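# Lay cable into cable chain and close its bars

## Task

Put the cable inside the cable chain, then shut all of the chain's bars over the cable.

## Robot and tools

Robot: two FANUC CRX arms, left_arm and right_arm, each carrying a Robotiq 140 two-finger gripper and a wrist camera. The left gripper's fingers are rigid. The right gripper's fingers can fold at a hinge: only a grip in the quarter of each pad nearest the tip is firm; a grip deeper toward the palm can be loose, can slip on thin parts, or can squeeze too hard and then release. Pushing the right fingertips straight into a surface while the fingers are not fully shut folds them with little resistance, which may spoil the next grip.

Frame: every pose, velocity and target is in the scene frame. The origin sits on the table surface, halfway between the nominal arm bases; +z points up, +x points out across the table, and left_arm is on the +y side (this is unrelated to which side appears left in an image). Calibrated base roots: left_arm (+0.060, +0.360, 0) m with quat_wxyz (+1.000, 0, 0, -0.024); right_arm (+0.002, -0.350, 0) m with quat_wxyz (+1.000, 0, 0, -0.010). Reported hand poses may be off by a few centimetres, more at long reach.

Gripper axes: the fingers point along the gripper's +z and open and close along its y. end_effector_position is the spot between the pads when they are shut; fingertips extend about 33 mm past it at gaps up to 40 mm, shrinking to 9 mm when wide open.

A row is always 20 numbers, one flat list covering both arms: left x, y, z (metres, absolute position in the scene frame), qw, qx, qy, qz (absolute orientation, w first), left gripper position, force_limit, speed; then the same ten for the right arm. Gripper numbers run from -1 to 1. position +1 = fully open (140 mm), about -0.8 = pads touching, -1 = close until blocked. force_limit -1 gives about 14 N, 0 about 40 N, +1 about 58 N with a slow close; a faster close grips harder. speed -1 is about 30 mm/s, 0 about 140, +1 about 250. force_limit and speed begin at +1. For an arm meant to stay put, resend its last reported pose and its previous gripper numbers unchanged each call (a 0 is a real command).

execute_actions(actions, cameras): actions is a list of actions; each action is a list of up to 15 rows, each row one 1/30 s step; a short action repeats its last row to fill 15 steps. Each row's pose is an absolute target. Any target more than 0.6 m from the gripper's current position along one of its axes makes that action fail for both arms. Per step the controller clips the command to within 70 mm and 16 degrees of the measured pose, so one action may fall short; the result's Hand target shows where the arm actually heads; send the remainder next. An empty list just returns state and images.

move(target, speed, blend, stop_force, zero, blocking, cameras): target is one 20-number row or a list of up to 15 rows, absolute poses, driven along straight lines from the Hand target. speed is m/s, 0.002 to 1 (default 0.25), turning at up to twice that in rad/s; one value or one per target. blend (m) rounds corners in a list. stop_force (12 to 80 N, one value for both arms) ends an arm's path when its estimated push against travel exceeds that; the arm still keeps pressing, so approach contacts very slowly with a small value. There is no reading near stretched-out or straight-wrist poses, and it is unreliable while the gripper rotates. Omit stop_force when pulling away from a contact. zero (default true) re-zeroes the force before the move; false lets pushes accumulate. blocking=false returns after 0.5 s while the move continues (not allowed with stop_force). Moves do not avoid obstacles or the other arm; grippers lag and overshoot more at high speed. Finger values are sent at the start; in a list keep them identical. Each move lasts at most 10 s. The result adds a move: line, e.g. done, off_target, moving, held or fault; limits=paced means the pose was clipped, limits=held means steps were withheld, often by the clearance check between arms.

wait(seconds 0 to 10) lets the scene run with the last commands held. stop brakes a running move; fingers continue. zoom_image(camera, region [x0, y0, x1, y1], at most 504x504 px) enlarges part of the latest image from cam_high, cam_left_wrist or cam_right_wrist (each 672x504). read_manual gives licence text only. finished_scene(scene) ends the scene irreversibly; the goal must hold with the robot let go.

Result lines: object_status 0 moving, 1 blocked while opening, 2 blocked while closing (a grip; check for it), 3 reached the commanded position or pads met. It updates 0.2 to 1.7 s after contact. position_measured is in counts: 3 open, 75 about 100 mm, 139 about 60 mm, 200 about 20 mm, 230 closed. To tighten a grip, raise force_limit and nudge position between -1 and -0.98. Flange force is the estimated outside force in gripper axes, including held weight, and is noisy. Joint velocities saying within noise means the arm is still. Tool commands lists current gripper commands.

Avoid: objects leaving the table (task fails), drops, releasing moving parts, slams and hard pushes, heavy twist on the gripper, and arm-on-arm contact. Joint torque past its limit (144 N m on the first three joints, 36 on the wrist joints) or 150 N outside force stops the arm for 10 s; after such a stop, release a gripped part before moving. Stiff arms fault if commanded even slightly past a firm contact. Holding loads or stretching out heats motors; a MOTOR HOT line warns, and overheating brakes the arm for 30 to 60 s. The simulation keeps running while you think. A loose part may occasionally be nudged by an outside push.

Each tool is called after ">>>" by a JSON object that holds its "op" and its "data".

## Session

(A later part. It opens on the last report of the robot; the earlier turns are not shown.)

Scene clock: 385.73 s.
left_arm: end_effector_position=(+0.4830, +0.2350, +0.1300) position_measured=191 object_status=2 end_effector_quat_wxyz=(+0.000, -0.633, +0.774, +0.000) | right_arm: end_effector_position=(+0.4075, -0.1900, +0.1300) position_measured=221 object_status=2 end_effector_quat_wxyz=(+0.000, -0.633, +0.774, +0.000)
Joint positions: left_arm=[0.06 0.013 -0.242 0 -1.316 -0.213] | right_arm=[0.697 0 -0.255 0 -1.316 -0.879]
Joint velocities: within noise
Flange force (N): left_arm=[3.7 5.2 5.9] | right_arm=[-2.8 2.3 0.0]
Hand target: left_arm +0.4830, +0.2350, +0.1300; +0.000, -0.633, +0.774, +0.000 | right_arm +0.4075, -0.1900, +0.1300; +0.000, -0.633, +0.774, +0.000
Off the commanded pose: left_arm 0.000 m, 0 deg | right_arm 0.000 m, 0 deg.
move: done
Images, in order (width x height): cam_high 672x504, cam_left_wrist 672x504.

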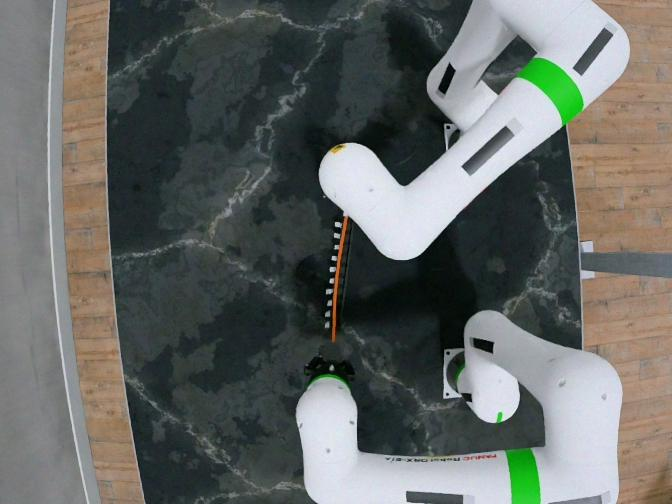

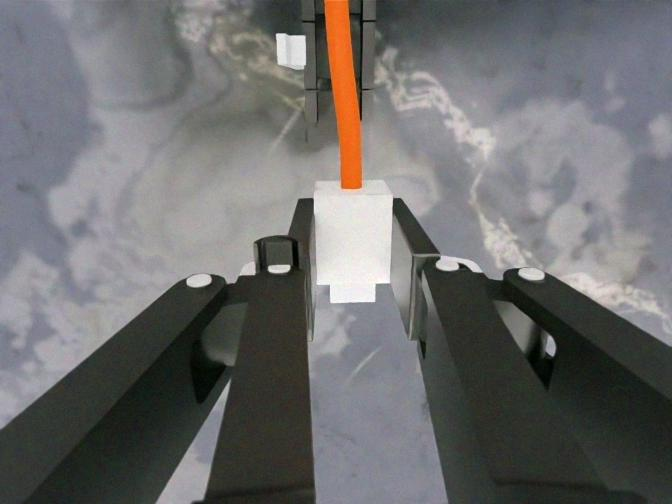

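>>> {"op": "move", "data": {"target": [0.483,0.235,0.13,0,0.6327,-0.7744,0,-1,0.2,-0.9,0.402,-0.217,0.13,0,0.6327,-0.7744,0,-1,0.1,-0.9], "speed": 0.015, "stop_force": 12, "cameras": ["cam_high","cam_left_wrist","cam_right_wrist"]}}

>>> {"op": "zoom_image", "data": {"camera": "cam_high", "region": [260, 180, 420, 390]}}

Scene clock: 398.67 s.
left_arm: end_effector_position=(+0.4830, +0.2350, +0.1300) position_measured=191 object_status=2 end_effector_quat_wxyz=(+0.000, -0.633, +0.774, +0.000) | right_arm: end_effector_position=(+0.4066, -0.1941, +0.1300) position_measured=221 object_status=2 end_effector_quat_wxyz=(+0.000, -0.633, +0.774, +0.000)
Joint positions: left_arm=[0.06 0.013 -0.242 0 -1.316 -0.213] | right_arm=[0.69 -0.006 -0.26 0 -1.316 -0.872]
Joint velocities: within noise
Flange force (N): left_arm=[19.3 6.4 6.4] | right_arm=[-19.8 2.3 -1.5]
Hand target: left_arm +0.4830, +0.2350, +0.1300; +0.000, -0.633, +0.774, +0.000 | right_arm +0.4066, -0.1941, +0.1300; +0.000, -0.633, +0.774, +0.000
Off the commanded pose: left_arm 0.000 m, 0 deg | right_arm 0.023 m, 0 deg.
move: contact (right_arm)

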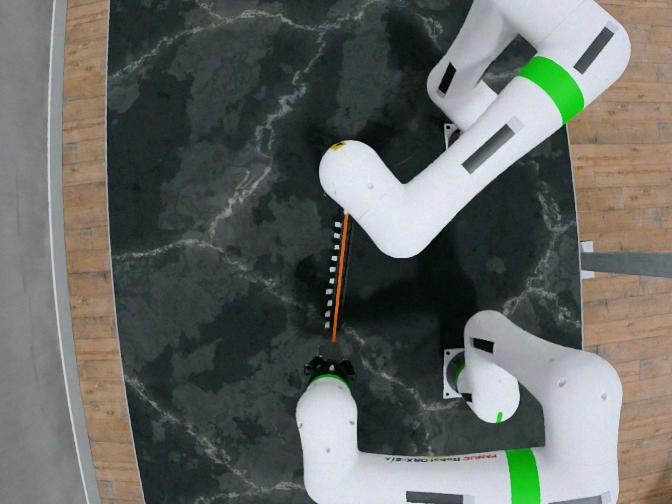

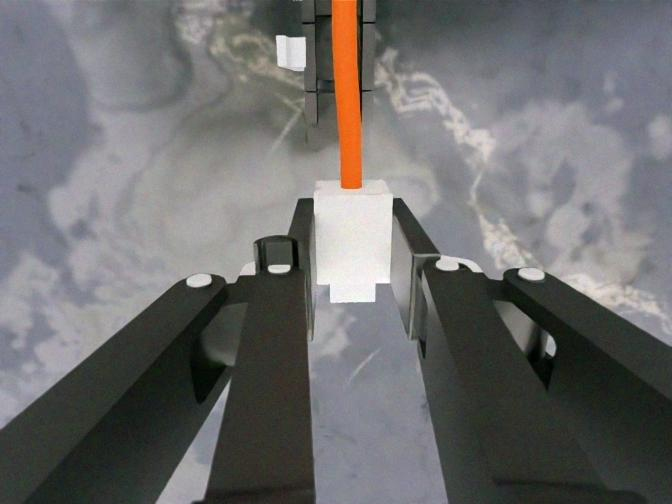

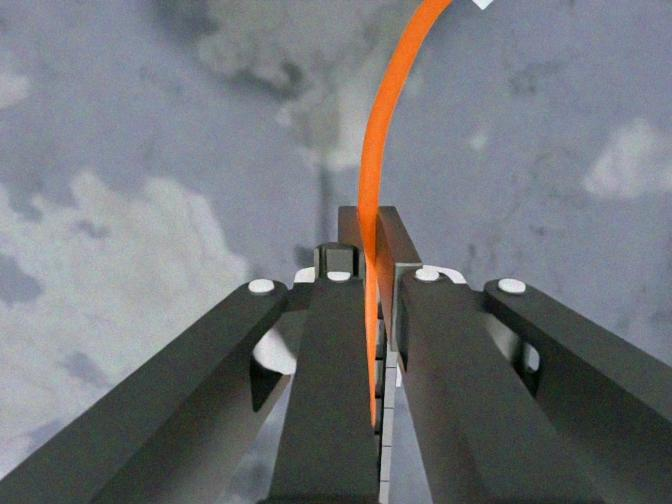

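Scaled by 2.400 from the camera's 672x504 image, which has a finer 960x720 frame.

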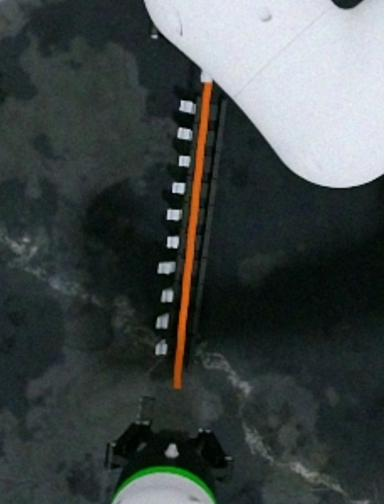

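>>> {"op": "move", "data": {"target": [0.483,0.235,0.065,0,0.6327,-0.7744,0,-1,0.2,-0.9,0.4066,-0.1941,0.065,0,0.6327,-0.7744,0,-1,0.1,-0.9], "speed": 0.05}}

>>> {"op": "zoom_image", "data": {"camera": "cam_high", "region": [260, 180, 420, 390]}}

Scene clock: 416.33 s.
left_arm: end_effector_position=(+0.4830, +0.2350, +0.0650) position_measured=191 object_status=2 end_effector_quat_wxyz=(+0.000, -0.633, +0.774, +0.000) | right_arm: end_effector_position=(+0.4066, -0.1941, +0.0650) position_measured=221 object_status=2 end_effector_quat_wxyz=(+0.000, -0.633, +0.774, +0.000)
Joint positions: left_arm=[0.06 0.068 -0.345 0 -1.158 -0.213] | right_arm=[0.691 0.049 -0.365 0 -1.157 -0.872]
Joint velocities: within noise
Flange force (N): left_arm=[23.7 6.3 5.8] | right_arm=[-24.0 0.7 -2.5]
Hand target: left_arm +0.4830, +0.2350, +0.0650; +0.000, -0.633, +0.774, +0.000 | right_arm +0.4066, -0.1941, +0.0650; +0.000, -0.633, +0.774, +0.000
Off the commanded pose: left_arm 0.000 m, 0 deg | right_arm 0.000 m, 0 deg.
move: done

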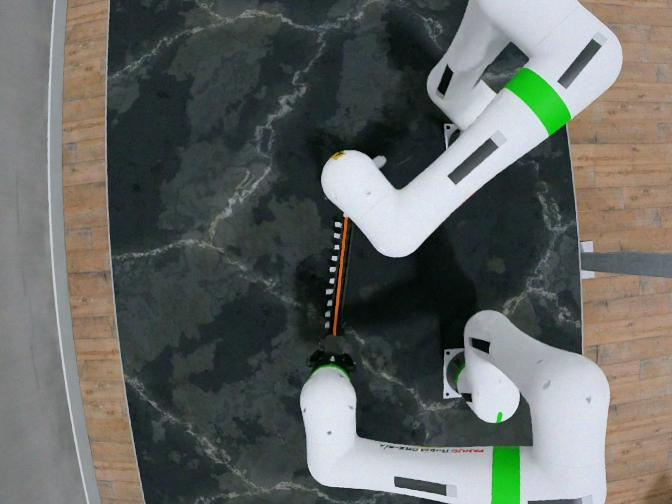

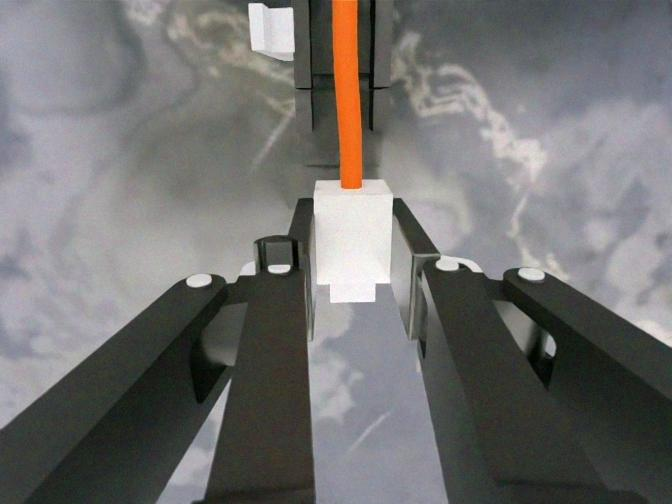

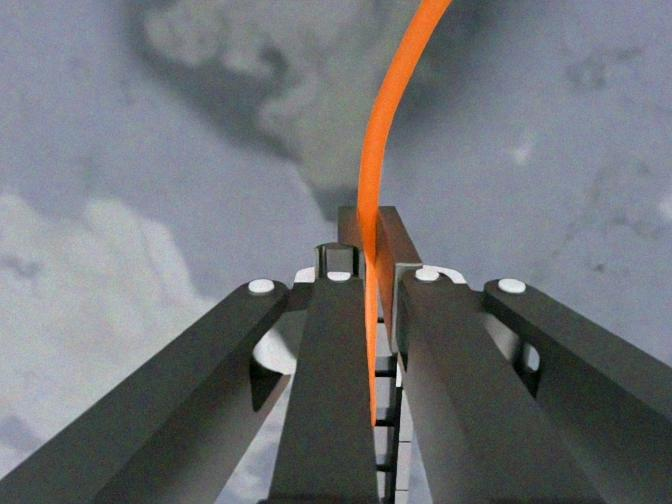

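Scaled by 2.400 from the camera's 672x504 image, which has a finer 960x720 frame.

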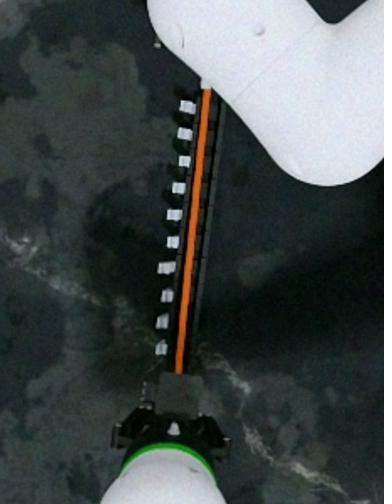

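>>> {"op": "move", "data": {"target": [0.483,0.235,0.042,0,0.6327,-0.7744,0,-1,0.2,-0.9,0.4066,-0.1941,0.043,0,0.6327,-0.7744,0,-1,0.1,-0.9], "speed": 0.03}}

>>> {"op": "zoom_image", "data": {"camera": "cam_high", "region": [300, 200, 380, 360]}}

>>> {"op": "zoom_image", "data": {"camera": "cam_left_wrist", "region": [230, 0, 460, 200]}}

Scene clock: 424.53 s.
left_arm: end_effector_position=(+0.4830, +0.2350, +0.0420) position_measured=191 object_status=2 end_effector_quat_wxyz=(+0.000, -0.633, +0.774, +0.000) | right_arm: end_effector_position=(+0.4066, -0.1941, +0.0430) position_measured=221 object_status=2 end_effector_quat_wxyz=(+0.000, -0.633, +0.774, +0.000)
Joint positions: left_arm=[0.06 0.093 -0.377 0 -1.101 -0.213] | right_arm=[0.691 0.074 -0.395 0 -1.102 -0.872]
Joint velocities: within noise
Flange force (N): left_arm=[24.5 6.1 5.3] | right_arm=[-23.9 4.6 -0.7]
Hand target: left_arm +0.4830, +0.2350, +0.0420; +0.000, -0.633, +0.774, +0.000 | right_arm +0.4066, -0.1941, +0.0430; +0.000, -0.633, +0.774, +0.000
Off the commanded pose: left_arm 0.000 m, 0 deg | right_arm 0.000 m, 0 deg.
move: done

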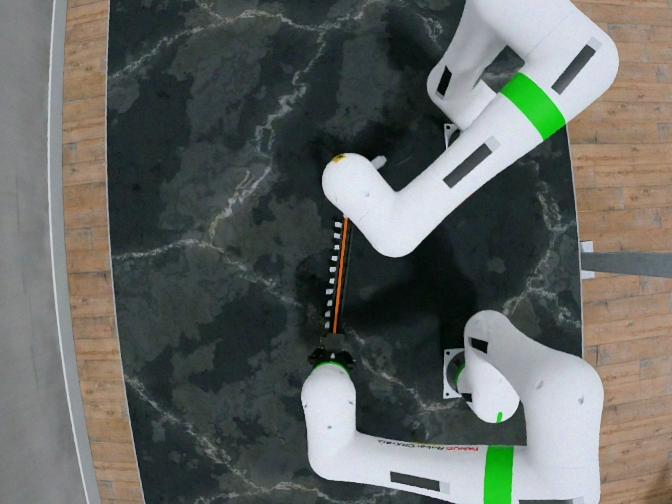

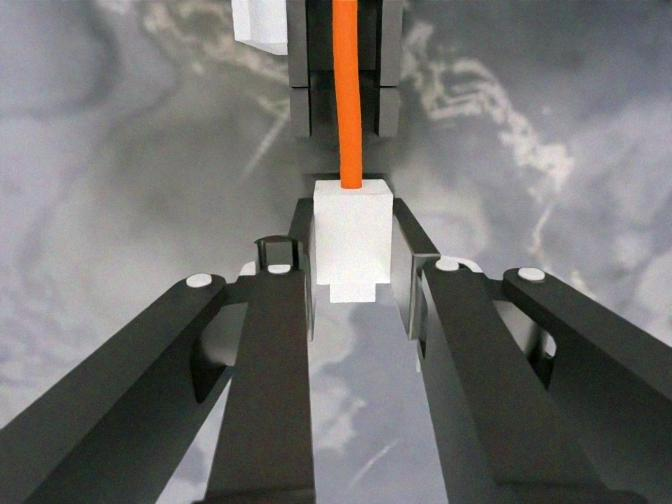

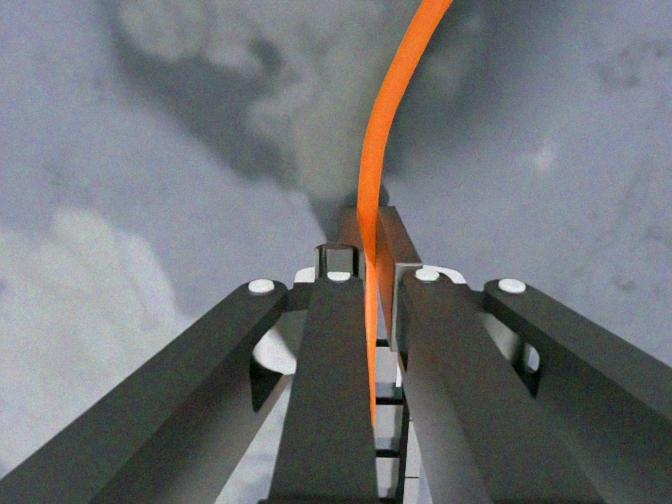

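Scaled by 3.150 from the camera's 672x504 image, which has a finer 960x720 frame.

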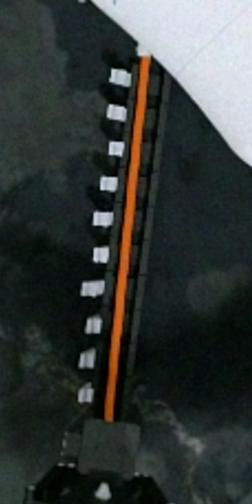

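Scaled by 2.191 from the camera's 672x504 image, which has a finer 960x720 frame.

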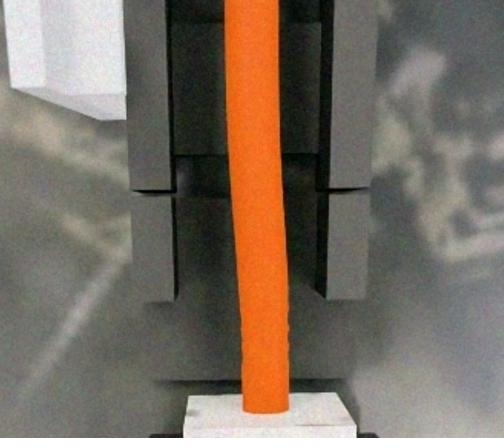

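>>> {"op": "move", "data": {"target": [[0.483,0.235,0.042,0,0.6327,-0.7744,0,-1,0.2,-0.9,0.4076,-0.1892,0.041,0,0.6327,-0.7744,0,-1,0.1,-0.9],[0.483,0.235,0.042,0,0.6327,-0.7744,0,-1,0.2,-0.9,0.4076,-0.1892,0.041,0,0.6327,-0.7744,0,-0.26,0.1,-0.95],[0.483,0.235,0.042,0,0.6327,-0.7744,0,-1,0.2,-0.9,0.4076,-0.1892,0.12,0,0.6327,-0.7744,0,-0.26,0.1,-0.95],[0.483,0.235,0.042,0,0.6327,-0.7744,0,-1,0.2,-0.9,0.395,-0.2,0.22,0,0.6327,-0.7744,0,-0.26,0.1,-0.95]], "speed": 0.1}}

>>> {"op": "zoom_image", "data": {"camera": "cam_high", "region": [300, 200, 380, 360]}}

Scene clock: 445.97 s.
left_arm: end_effector_position=(+0.4830, +0.2350, +0.0420) position_measured=191 object_status=2 end_effector_quat_wxyz=(+0.000, -0.633, +0.774, +0.000) | right_arm: end_effector_position=(+0.3950, -0.2000, +0.2200) position_measured=162 object_status=3 end_effector_quat_wxyz=(+0.000, -0.633, +0.774, +0.000)
Joint positions: left_arm=[0.06 0.093 -0.377 0 -1.101 -0.213] | right_arm=[0.697 -0.072 -0.112 0 -1.53 -0.879]
Joint velocities: within noise
Flange force (N): left_arm=[3.7 5.8 5.0] | right_arm=[-3.8 2.6 -1.9]
Hand target: left_arm +0.4830, +0.2350, +0.0420; +0.000, -0.633, +0.774, +0.000 | right_arm +0.3950, -0.2000, +0.2200; +0.000, -0.633, +0.774, +0.000
Off the commanded pose: left_arm 0.000 m, 0 deg | right_arm 0.000 m, 0 deg.
move: done

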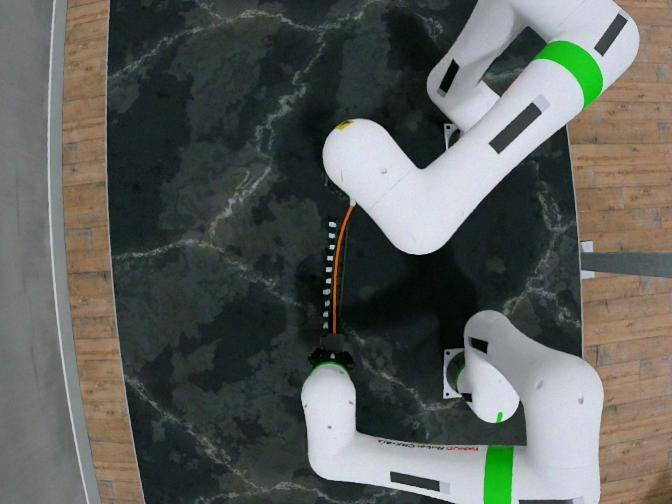

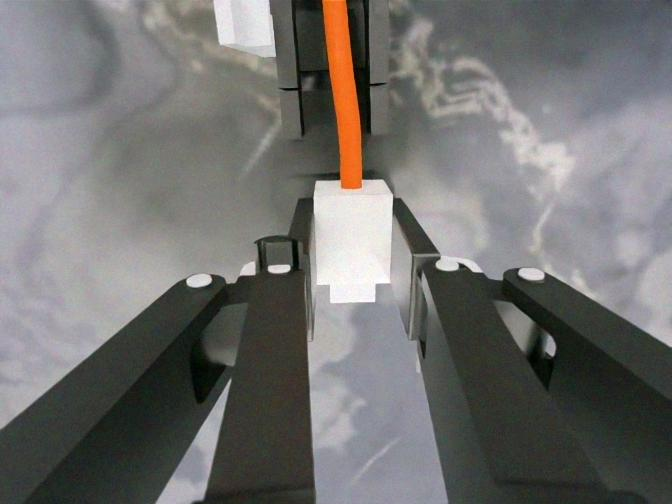

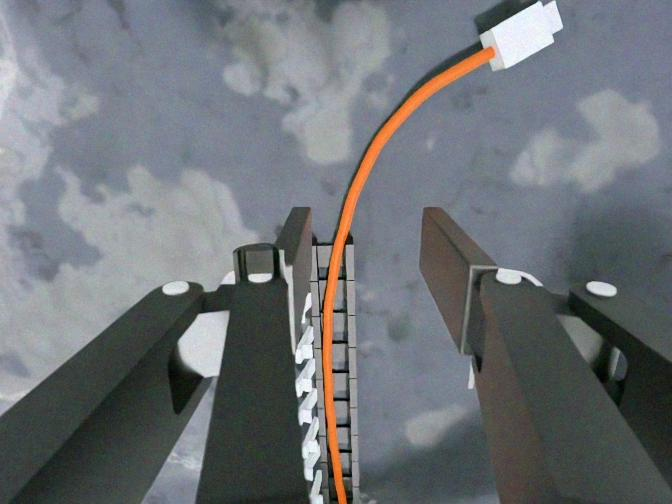

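Scaled by 3.150 from the camera's 672x504 image, which has a finer 960x720 frame.

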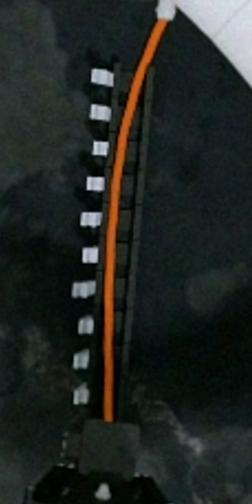

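>>> {"op": "move", "data": {"target": [0.483,0.235,0.042,0,0.6327,-0.7744,0,-1,0.2,-0.9,0.47,-0.17,0.2,0,0.6327,-0.7744,0,-1,0.1,-0.5], "speed": 0.1, "cameras": ["cam_right_wrist"]}}

>>> {"op": "zoom_image", "data": {"camera": "cam_right_wrist", "region": [360, 150, 560, 350]}}

>>> {"op": "zoom_image", "data": {"camera": "cam_right_wrist", "region": [360, 300, 560, 500]}}

Scene clock: 499.27 s.
left_arm: end_effector_position=(+0.4830, +0.2350, +0.0420) position_measured=191 object_status=2 end_effector_quat_wxyz=(+0.000, -0.633, +0.774, +0.000) | right_arm: end_effector_position=(+0.4701, -0.1701, +0.2001) position_measured=232 object_status=3 end_effector_quat_wxyz=(+0.000, -0.633, +0.774, +0.000)
Joint positions: left_arm=[0.06 0.093 -0.377 0 -1.101 -0.213] | right_arm=[0.648 0.137 0.056 0 -1.49 -0.829]
Joint velocities: within noise
Flange force (N): left_arm=[3.6 6.1 4.4] | right_arm=[-1.7 3.0 -2.1]
Hand target: left_arm +0.4830, +0.2350, +0.0420; +0.000, -0.633, +0.774, +0.000 | right_arm +0.4700, -0.1700, +0.2000; +0.000, -0.633, +0.774, +0.000
Off the commanded pose: left_arm 0.000 m, 0 deg | right_arm 0.000 m, 0 deg.
move: done
Images, in order (width x height): cam_right_wrist 672x504.

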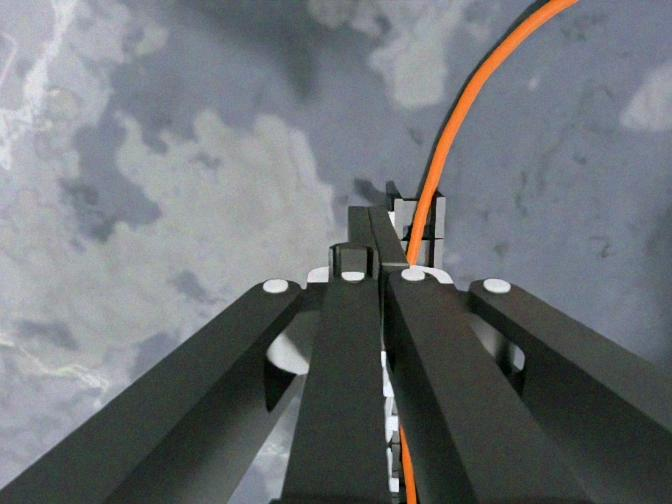

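Scaled by 2.520 from the camera's 672x504 image, which has a finer 960x720 frame.

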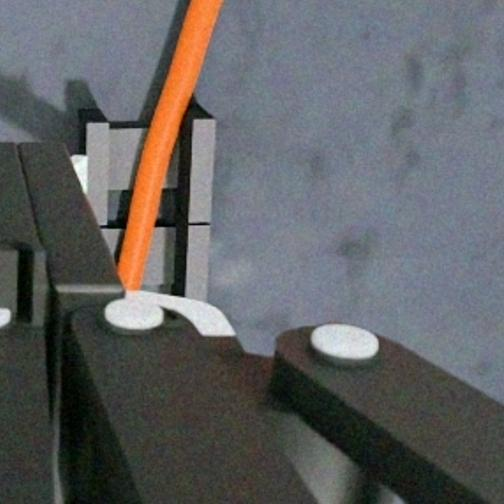

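Scaled by 2.520 from the camera's 672x504 image, which has a finer 960x720 frame.

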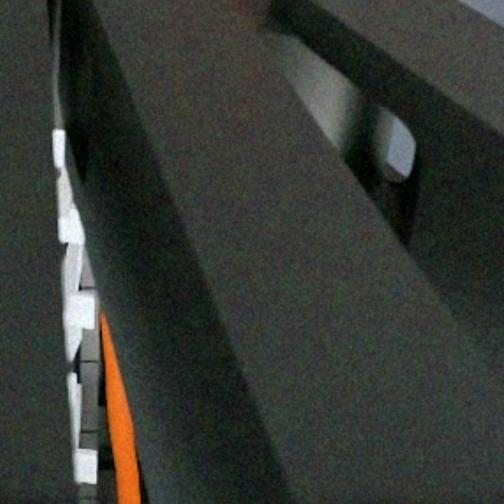

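>>> {"op": "move", "data": {"target": [0.483,0.235,0.042,0,0.6327,-0.7744,0,-1,0.2,-0.9,0.42,-0.15,0.24,0,0.6327,-0.7744,0,1,0.1,0], "speed": 0.15, "cameras": ["cam_right_wrist"]}}

>>> {"op": "zoom_image", "data": {"camera": "cam_right_wrist", "region": [260, 120, 420, 280]}}

>>> {"op": "zoom_image", "data": {"camera": "cam_right_wrist", "region": [260, 260, 420, 420]}}

Scene clock: 510.33 s.
left_arm: end_effector_position=(+0.4830, +0.2350, +0.0420) position_measured=191 object_status=2 end_effector_quat_wxyz=(+0.000, -0.633, +0.774, +0.000) | right_arm: end_effector_position=(+0.4200, -0.1500, +0.2400) position_measured=3 object_status=0 end_effector_quat_wxyz=(+0.000, -0.633, +0.774, +0.000)
Joint positions: left_arm=[0.06 0.093 -0.377 0 -1.101 -0.213] | right_arm=[0.749 0.036 0.041 0 -1.575 -0.931]
Joint velocities: within noise
Flange force (N): left_arm=[3.6 6.1 4.7] | right_arm=[-3.3 0.9 -2.1]
Hand target: left_arm +0.4830, +0.2350, +0.0420; +0.000, -0.633, +0.774, +0.000 | right_arm +0.4200, -0.1500, +0.2400; +0.000, -0.633, +0.774, +0.000
Off the commanded pose: left_arm 0.000 m, 0 deg | right_arm 0.000 m, 0 deg.
move: done
Images, in order (width x height): cam_right_wrist 672x504.

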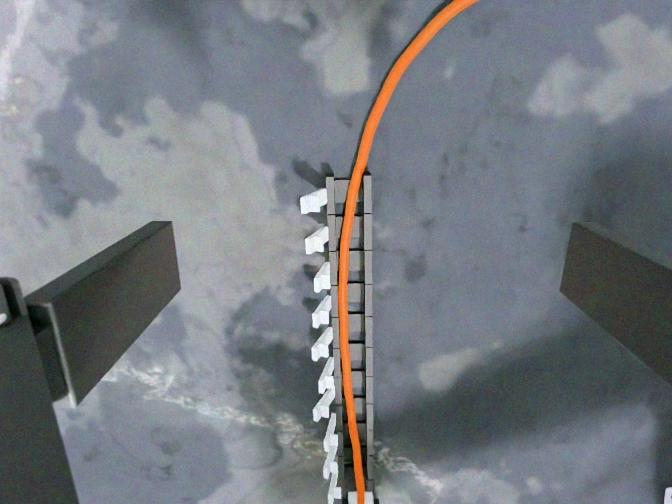

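Scaled by 3.150 from the camera's 672x504 image, which has a finer 960x720 frame.

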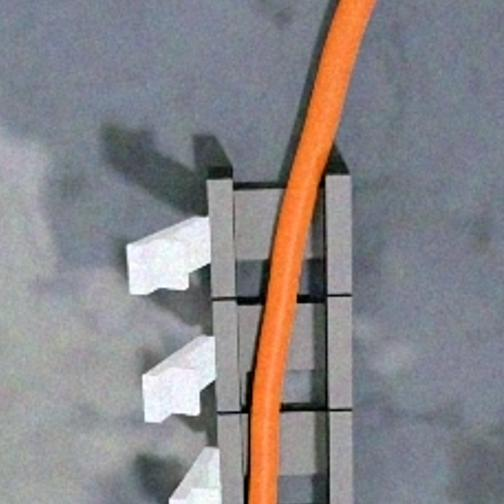

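Scaled by 3.150 from the camera's 672x504 image, which has a finer 960x720 frame.

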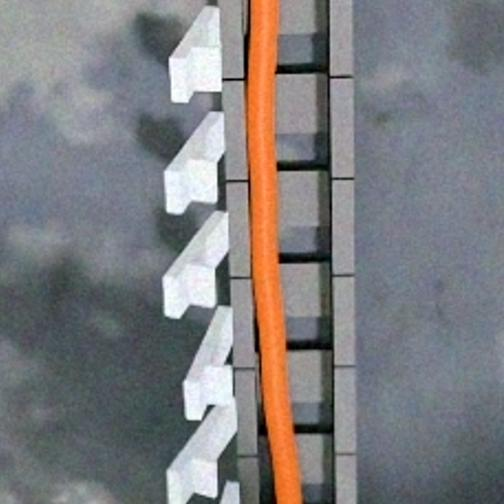

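>>> {"op": "move", "data": {"target": [[0.483,0.235,0.042,0,0.6327,-0.7744,0,-1,0.2,-0.9,0.4978,-0.1431,0.18,0,0.6327,-0.7744,0,-1,0.1,0],[0.483,0.235,0.042,0,0.6327,-0.7744,0,-1,0.2,-0.9,0.4978,-0.1431,0.075,0,0.6327,-0.7744,0,-1,0.1,0]], "speed": 0.15, "cameras": ["cam_right_wrist","cam_high"]}}

>>> {"op": "zoom_image", "data": {"camera": "cam_right_wrist", "region": [336, 80, 506, 280]}}

Scene clock: 546.03 s.
left_arm: end_effector_position=(+0.4830, +0.2350, +0.0420) position_measured=191 object_status=2 end_effector_quat_wxyz=(+0.000, -0.633, +0.774, +0.000) | right_arm: end_effector_position=(+0.4978, -0.1431, +0.0750) position_measured=234 object_status=3 end_effector_quat_wxyz=(+0.000, -0.633, +0.774, +0.000)
Joint positions: left_arm=[0.06 0.093 -0.377 0 -1.101 -0.213] | right_arm=[0.658 0.29 -0.058 0 -1.223 -0.84]
Joint velocities: within noise
Flange force (N): left_arm=[3.1 6.0 4.9] | right_arm=[-3.4 0.6 -2.4]
Hand target: left_arm +0.4830, +0.2350, +0.0420; +0.000, -0.633, +0.774, +0.000 | right_arm +0.4978, -0.1431, +0.0750; +0.000, -0.633, +0.774, +0.000
Off the commanded pose: left_arm 0.000 m, 0 deg | right_arm 0.000 m, 0 deg.
move: done
Images, in order (width x height): cam_high 672x504, cam_right_wrist 672x504.

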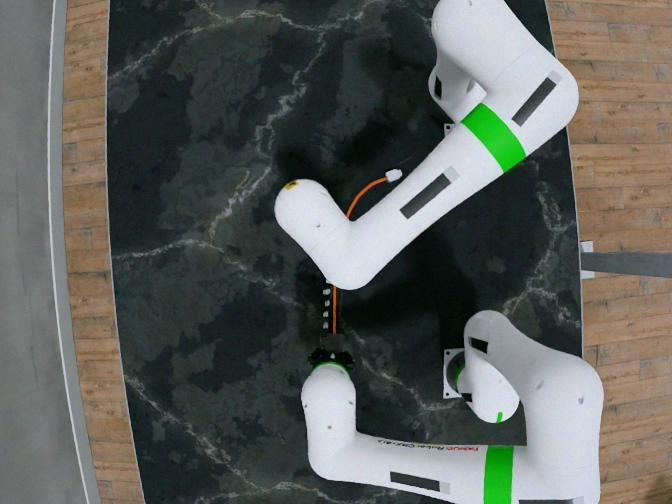

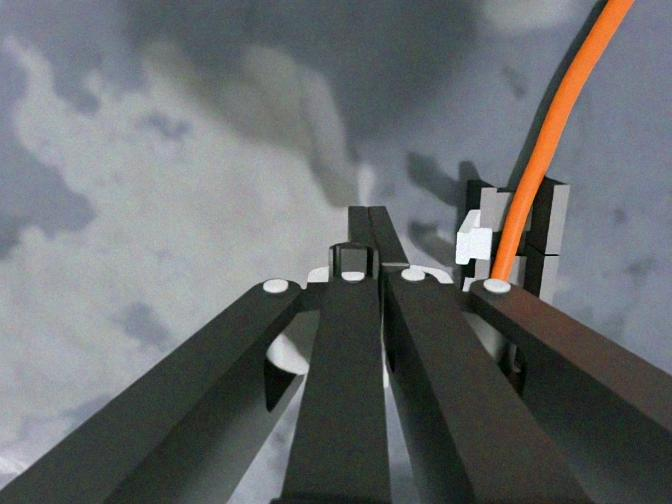

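Scaled by 2.520 from the camera's 672x504 image, which has a finer 960x720 frame.

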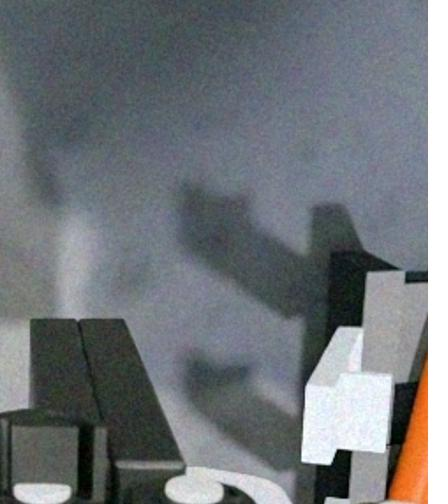

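>>> {"op": "move", "data": {"target": [0.483,0.235,0.042,0,0.6327,-0.7744,0,-1,0.2,-0.9,0.4159,-0.1265,0.075,0,0.6327,-0.7744,0,-1,0.1,0], "speed": 0.04, "stop_force": 20}}

>>> {"op": "zoom_image", "data": {"camera": "cam_right_wrist", "region": [290, 120, 460, 290]}}

Scene clock: 568.00 s.
left_arm: end_effector_position=(+0.4830, +0.2350, +0.0420) position_measured=191 object_status=2 end_effector_quat_wxyz=(+0.000, -0.633, +0.774, +0.000) | right_arm: end_effector_position=(+0.4159, -0.1265, +0.0750) position_measured=234 object_status=3 end_effector_quat_wxyz=(+0.000, -0.633, +0.774, +0.000)
Joint positions: left_arm=[0.06 0.093 -0.377 0 -1.101 -0.213] | right_arm=[0.794 0.13 -0.251 0 -1.189 -0.975]
Joint velocities: within noise
Flange force (N): left_arm=[3.4 5.3 4.4] | right_arm=[-3.5 1.8 -1.3]
Hand target: left_arm +0.4830, +0.2350, +0.0420; +0.000, -0.633, +0.774, +0.000 | right_arm +0.4159, -0.1265, +0.0750; +0.000, -0.633, +0.774, +0.000
Off the commanded pose: left_arm 0.000 m, 0 deg | right_arm 0.000 m, 0 deg.
move: done

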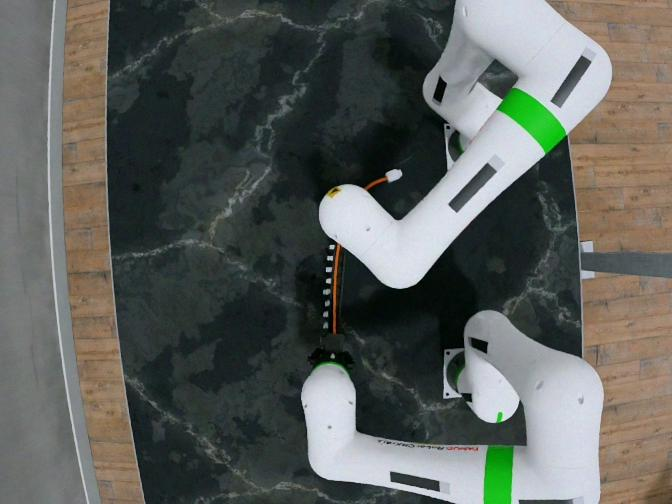

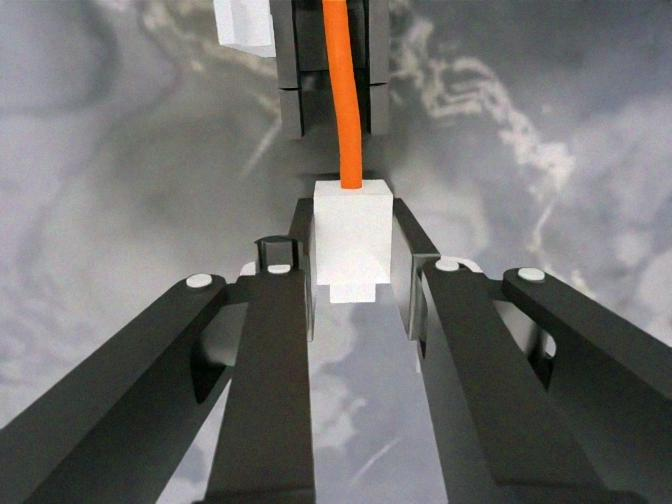

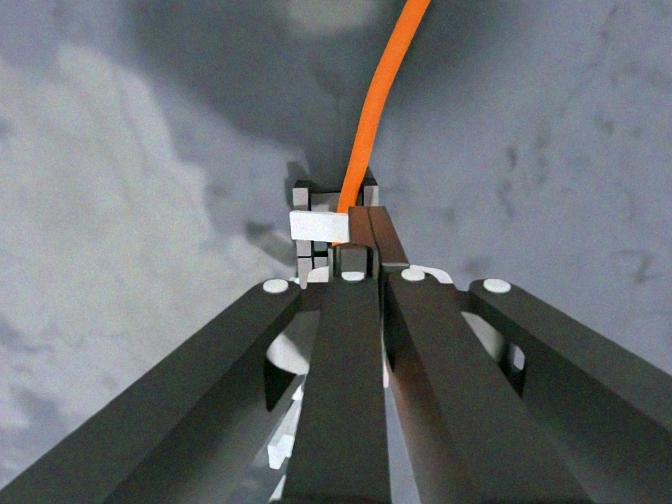

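Scaled by 2.965 from the camera's 672x504 image, which has a finer 960x720 frame.

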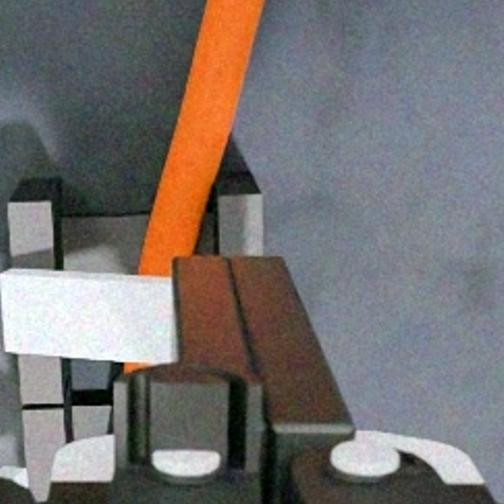

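>>> {"op": "move", "data": {"target": [0.483,0.235,0.042,0,0.6327,-0.7744,0,-1,0.2,-0.9,0.4169,-0.1267,0.048,0,0.6327,-0.7744,0,-1,0.1,0], "speed": 0.02, "stop_force": 30, "cameras": ["cam_right_wrist"]}}

>>> {"op": "zoom_image", "data": {"camera": "cam_right_wrist", "region": [270, 120, 440, 290]}}

Scene clock: 577.00 s.
left_arm: end_effector_position=(+0.4830, +0.2350, +0.0420) position_measured=191 object_status=2 end_effector_quat_wxyz=(+0.000, -0.633, +0.774, +0.000) | right_arm: end_effector_position=(+0.4166, -0.1265, +0.0611) position_measured=234 object_status=3 end_effector_quat_wxyz=(+0.000, -0.633, +0.774, +0.000)
Joint positions: left_arm=[0.06 0.093 -0.377 0 -1.101 -0.213] | right_arm=[0.793 0.144 -0.27 0 -1.156 -0.974]
Joint velocities: within noise
Flange force (N): left_arm=[3.8 6.2 4.5] | right_arm=[0.7 15.8 -66.9]
Hand target: left_arm +0.4830, +0.2350, +0.0420; +0.000, -0.633, +0.774, +0.000 | right_arm +0.4166, -0.1266, +0.0611; +0.000, -0.633, +0.774, +0.000
Off the commanded pose: left_arm 0.000 m, 0 deg | right_arm 0.013 m, 0 deg.
move: contact (right_arm)
Images, in order (width x height): cam_right_wrist 672x504.

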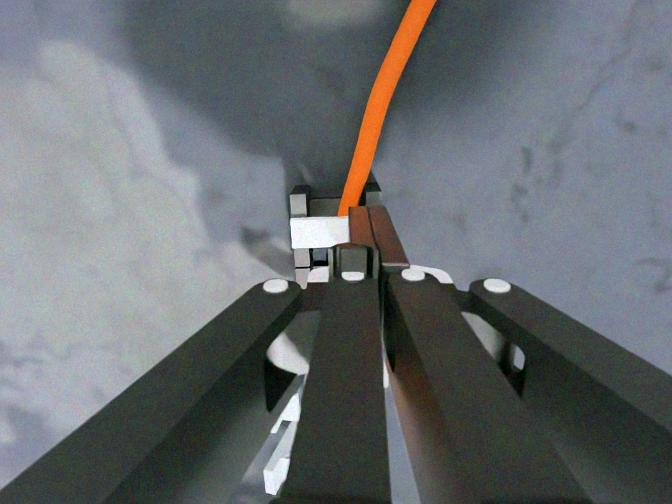

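Scaled by 2.965 from the camera's 672x504 image, which has a finer 960x720 frame.

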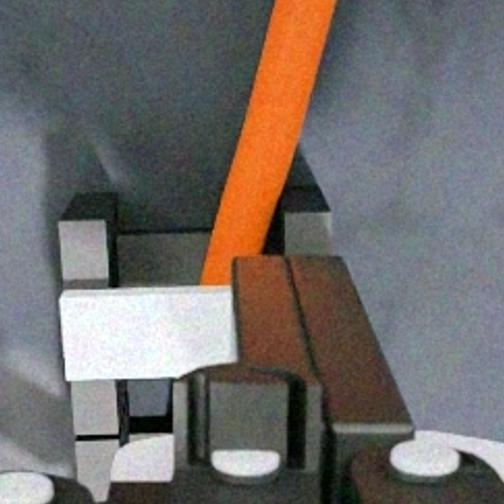

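>>> {"op": "move", "data": {"target": [[0.483,0.235,0.042,0,0.6327,-0.7744,0,-1,0.2,-0.9,0.4166,-0.1265,0.09,0,0.6327,-0.7744,0,-1,0.1,0],[0.483,0.235,0.042,0,0.6327,-0.7744,0,-1,0.2,-0.9,0.42,-0.15,0.22,0,0.6327,-0.7744,0,1,0.1,0]], "speed": 0.15, "cameras": ["cam_right_wrist"]}}

>>> {"op": "zoom_image", "data": {"camera": "cam_right_wrist", "region": [260, 140, 420, 300]}}

Scene clock: 585.50 s.
left_arm: end_effector_position=(+0.4830, +0.2350, +0.0420) position_measured=191 object_status=2 end_effector_quat_wxyz=(+0.000, -0.633, +0.774, +0.000) | right_arm: end_effector_position=(+0.4200, -0.1500, +0.2200) position_measured=3 object_status=0 end_effector_quat_wxyz=(+0.000, -0.633, +0.774, +0.000)
Joint positions: left_arm=[0.06 0.093 -0.377 0 -1.101 -0.213] | right_arm=[0.749 0.037 -0.005 0 -1.528 -0.931]
Joint velocities: within noise
Flange force (N): left_arm=[3.6 6.1 4.1] | right_arm=[-2.9 1.9 -1.3]
Hand target: left_arm +0.4830, +0.2350, +0.0420; +0.000, -0.633, +0.774, +0.000 | right_arm +0.4200, -0.1500, +0.2200; +0.000, -0.633, +0.774, +0.000
Off the commanded pose: left_arm 0.000 m, 0 deg | right_arm 0.000 m, 0 deg.
move: done
Images, in order (width x height): cam_right_wrist 672x504.

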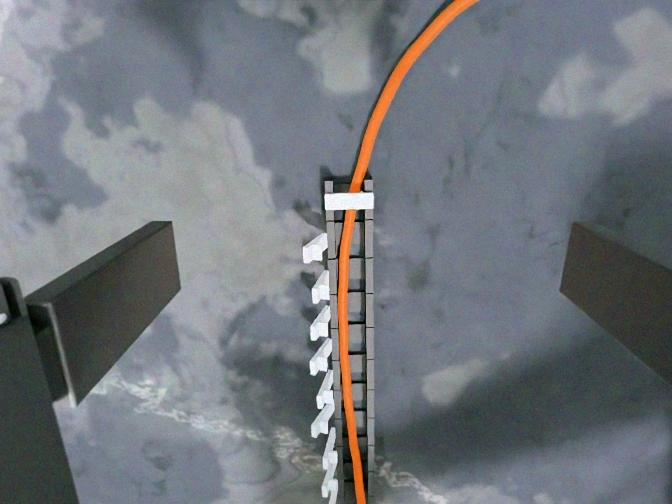

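Scaled by 3.150 from the camera's 672x504 image, which has a finer 960x720 frame.

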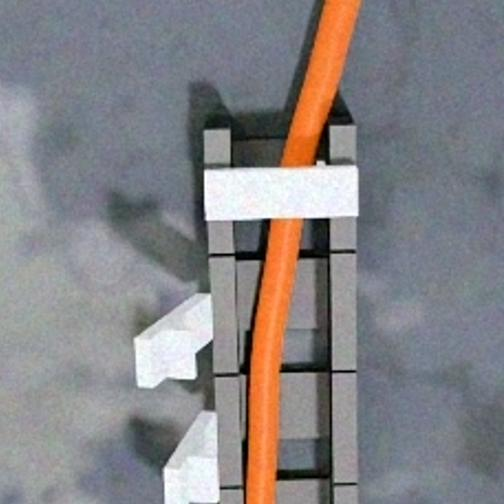

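>>> {"op": "move", "data": {"target": [[0.483,0.235,0.042,0,0.6327,-0.7744,0,-1,0.2,-0.9,0.5009,-0.1127,0.15,0,0.6327,-0.7744,0,-1,0.1,0],[0.483,0.235,0.042,0,0.6327,-0.7744,0,-1,0.2,-0.9,0.5009,-0.1127,0.075,0,0.6327,-0.7744,0,-1,0.1,0],[0.483,0.235,0.042,0,0.6327,-0.7744,0,-1,0.2,-0.9,0.4224,-0.0968,0.075,0,0.6327,-0.7744,0,-1,0.1,0],[0.483,0.235,0.042,0,0.6327,-0.7744,0,-1,0.2,-0.9,0.4224,-0.0968,0.0612,0,0.6327,-0.7744,0,-1,0.1,0]], "speed": [0.2,0.15,0.06,0.015], "cameras": ["cam_right_wrist"]}}

>>> {"op": "zoom_image", "data": {"camera": "cam_right_wrist", "region": [270, 120, 440, 290]}}

Scene clock: 610.97 s.
left_arm: end_effector_position=(+0.4830, +0.2350, +0.0420) position_measured=191 object_status=2 end_effector_quat_wxyz=(+0.000, -0.633, +0.774, +0.000) | right_arm: end_effector_position=(+0.4225, -0.0968, +0.0614) position_measured=233 object_status=3 end_effector_quat_wxyz=(+0.000, -0.633, +0.774, +0.000)
Joint positions: left_arm=[0.06 0.093 -0.377 0 -1.101 -0.213] | right_arm=[0.829 0.192 -0.213 0 -1.165 -1.01]
Joint velocities: within noise
Flange force (N): left_arm=[3.7 6.1 4.4] | right_arm=[2.6 13.5 -47.9]
Hand target: left_arm +0.4830, +0.2350, +0.0420; +0.000, -0.633, +0.774, +0.000 | right_arm +0.4224, -0.0968, +0.0612; +0.000, -0.633, +0.774, +0.000
Off the commanded pose: left_arm 0.000 m, 0 deg | right_arm 0.000 m, 0 deg.
move: done
Images, in order (width x height): cam_right_wrist 672x504.

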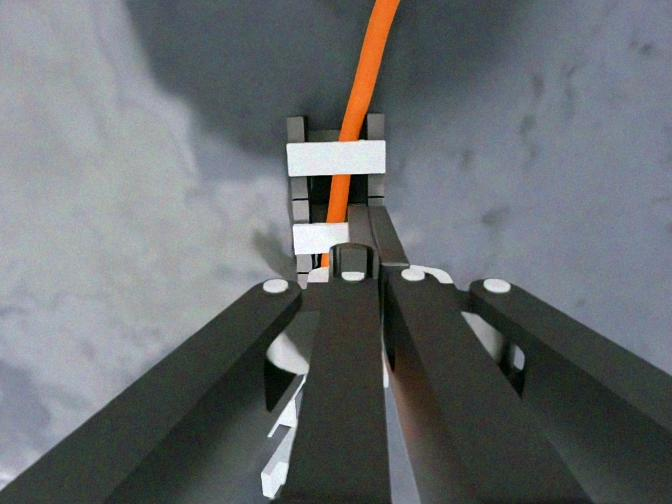

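Scaled by 2.965 from the camera's 672x504 image, which has a finer 960x720 frame.

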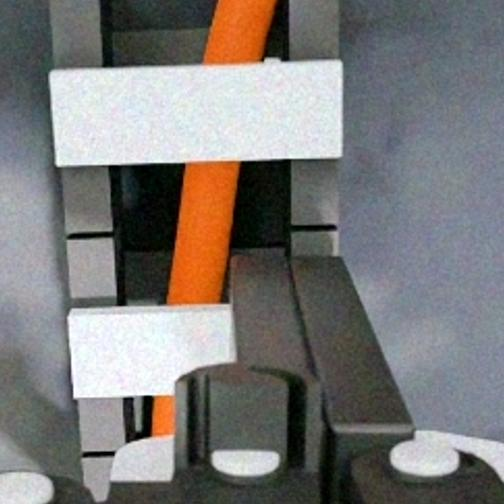

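>>> {"op": "move", "data": {"target": [[0.483,0.235,0.042,0,0.6327,-0.7744,0,-1,0.2,-0.9,0.4224,-0.0968,0.09,0,0.6327,-0.7744,0,-1,0.1,0],[0.483,0.235,0.042,0,0.6327,-0.7744,0,-1,0.2,-0.9,0.4724,-0.0968,0.12,0,0.6327,-0.7744,0,-1,0.1,0],[0.483,0.235,0.042,0,0.6327,-0.7744,0,-1,0.2,-0.9,0.5068,-0.079,0.1,0,0.6327,-0.7744,0,-1,0.1,0],[0.483,0.235,0.042,0,0.6327,-0.7744,0,-1,0.2,-0.9,0.5068,-0.079,0.075,0,0.6327,-0.7744,0,-1,0.1,0],[0.483,0.235,0.042,0,0.6327,-0.7744,0,-1,0.2,-0.9,0.4283,-0.0631,0.075,0,0.6327,-0.7744,0,-1,0.1,0],[0.483,0.235,0.042,0,0.6327,-0.7744,0,-1,0.2,-0.9,0.4283,-0.0631,0.0611,0,0.6327,-0.7744,0,-1,0.1,0]], "speed": [0.1,0.15,0.15,0.1,0.06,0.015], "blend": [0,0.02,0,0,0,0], "cameras": ["cam_right_wrist"]}}

>>> {"op": "zoom_image", "data": {"camera": "cam_right_wrist", "region": [250, 20, 440, 290]}}

Scene clock: 630.70 s.
left_arm: end_effector_position=(+0.4830, +0.2350, +0.0420) position_measured=191 object_status=2 end_effector_quat_wxyz=(+0.000, -0.633, +0.774, +0.000) | right_arm: end_effector_position=(+0.4284, -0.0631, +0.0614) position_measured=233 object_status=3 end_effector_quat_wxyz=(+0.000, -0.633, +0.774, +0.000)
Joint positions: left_arm=[0.06 0.093 -0.377 0 -1.101 -0.213] | right_arm=[0.867 0.246 -0.147 0 -1.177 -1.048]
Joint velocities: within noise
Flange force (N): left_arm=[3.5 5.9 5.2] | right_arm=[2.0 15.1 -63.6]
Hand target: left_arm +0.4830, +0.2350, +0.0420; +0.000, -0.633, +0.774, +0.000 | right_arm +0.4283, -0.0631, +0.0611; +0.000, -0.633, +0.774, +0.000
Off the commanded pose: left_arm 0.000 m, 0 deg | right_arm 0.000 m, 0 deg.
move: done
Images, in order (width x height): cam_right_wrist 672x504.

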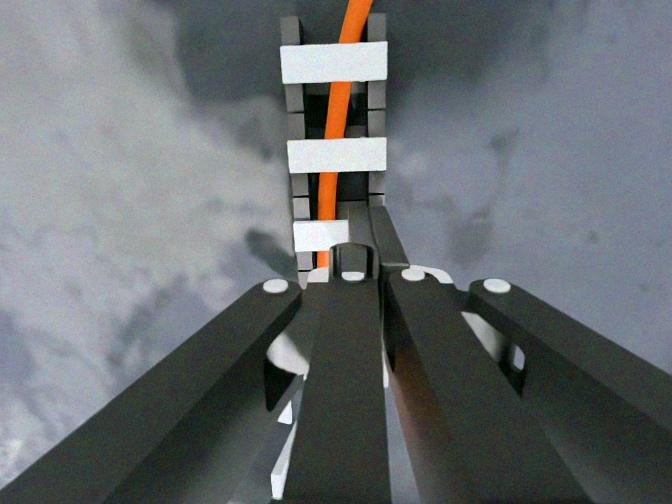

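Scaled by 1.867 from the camera's 672x504 image, which has a finer 960x720 frame.

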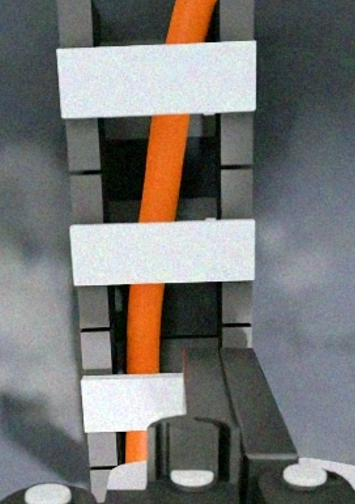

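>>> {"op": "move", "data": {"target": [[0.483,0.235,0.042,0,0.6327,-0.7744,0,-1,0.2,-0.9,0.4283,-0.0631,0.09,0,0.6327,-0.7744,0,-1,0.1,0],[0.483,0.235,0.042,0,0.6327,-0.7744,0,-1,0.2,-0.9,0.478,-0.0631,0.12,0,0.6327,-0.7744,0,-1,0.1,0],[0.483,0.235,0.042,0,0.6327,-0.7744,0,-1,0.2,-0.9,0.5126,-0.0453,0.1,0,0.6327,-0.7744,0,-1,0.1,0],[0.483,0.235,0.042,0,0.6327,-0.7744,0,-1,0.2,-0.9,0.5126,-0.0453,0.075,0,0.6327,-0.7744,0,-1,0.1,0],[0.483,0.235,0.042,0,0.6327,-0.7744,0,-1,0.2,-0.9,0.434,-0.0294,0.075,0,0.6327,-0.7744,0,-1,0.1,0],[0.483,0.235,0.042,0,0.6327,-0.7744,0,-1,0.2,-0.9,0.434,-0.0294,0.0611,0,0.6327,-0.7744,0,-1,0.1,0]], "speed": [0.1,0.15,0.15,0.1,0.06,0.015], "blend": [0,0.02,0,0,0,0], "cameras": ["cam_right_wrist"]}}

>>> {"op": "zoom_image", "data": {"camera": "cam_right_wrist", "region": [250, 20, 440, 290]}}

Scene clock: 647.70 s.
left_arm: end_effector_position=(+0.4830, +0.2350, +0.0420) position_measured=191 object_status=2 end_effector_quat_wxyz=(+0.000, -0.633, +0.774, +0.000) | right_arm: end_effector_position=(+0.4341, -0.0293, +0.0614) position_measured=233 object_status=3 end_effector_quat_wxyz=(+0.000, -0.633, +0.774, +0.000)
Joint positions: left_arm=[0.06 0.093 -0.377 0 -1.101 -0.213] | right_arm=[0.901 0.303 -0.074 0 -1.193 -1.083]
Joint velocities: within noise
Flange force (N): left_arm=[3.5 6.0 4.4] | right_arm=[3.7 15.8 -67.8]
Hand target: left_arm +0.4830, +0.2350, +0.0420; +0.000, -0.633, +0.774, +0.000 | right_arm +0.4340, -0.0294, +0.0611; +0.000, -0.633, +0.774, +0.000
Off the commanded pose: left_arm 0.000 m, 0 deg | right_arm 0.000 m, 0 deg.
move: done
Images, in order (width x height): cam_right_wrist 672x504.

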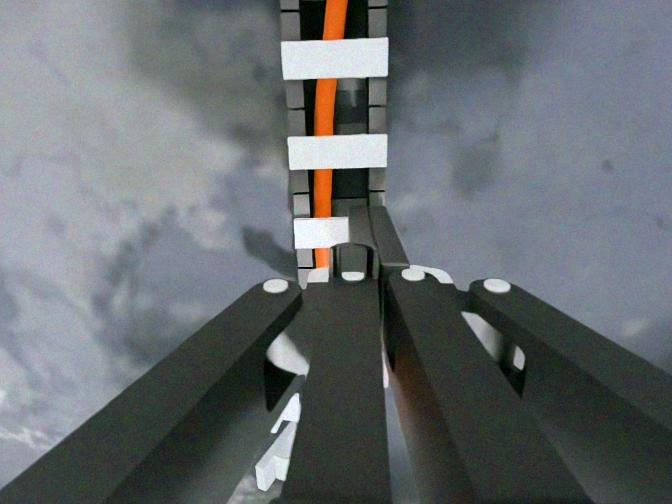

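Scaled by 1.867 from the camera's 672x504 image, which has a finer 960x720 frame.

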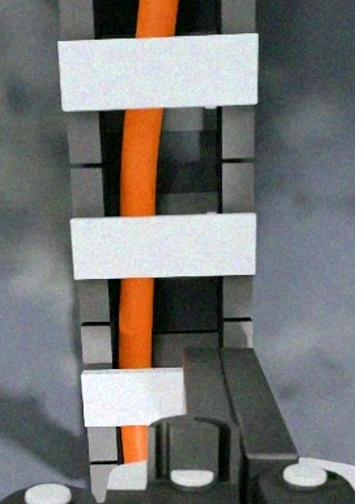

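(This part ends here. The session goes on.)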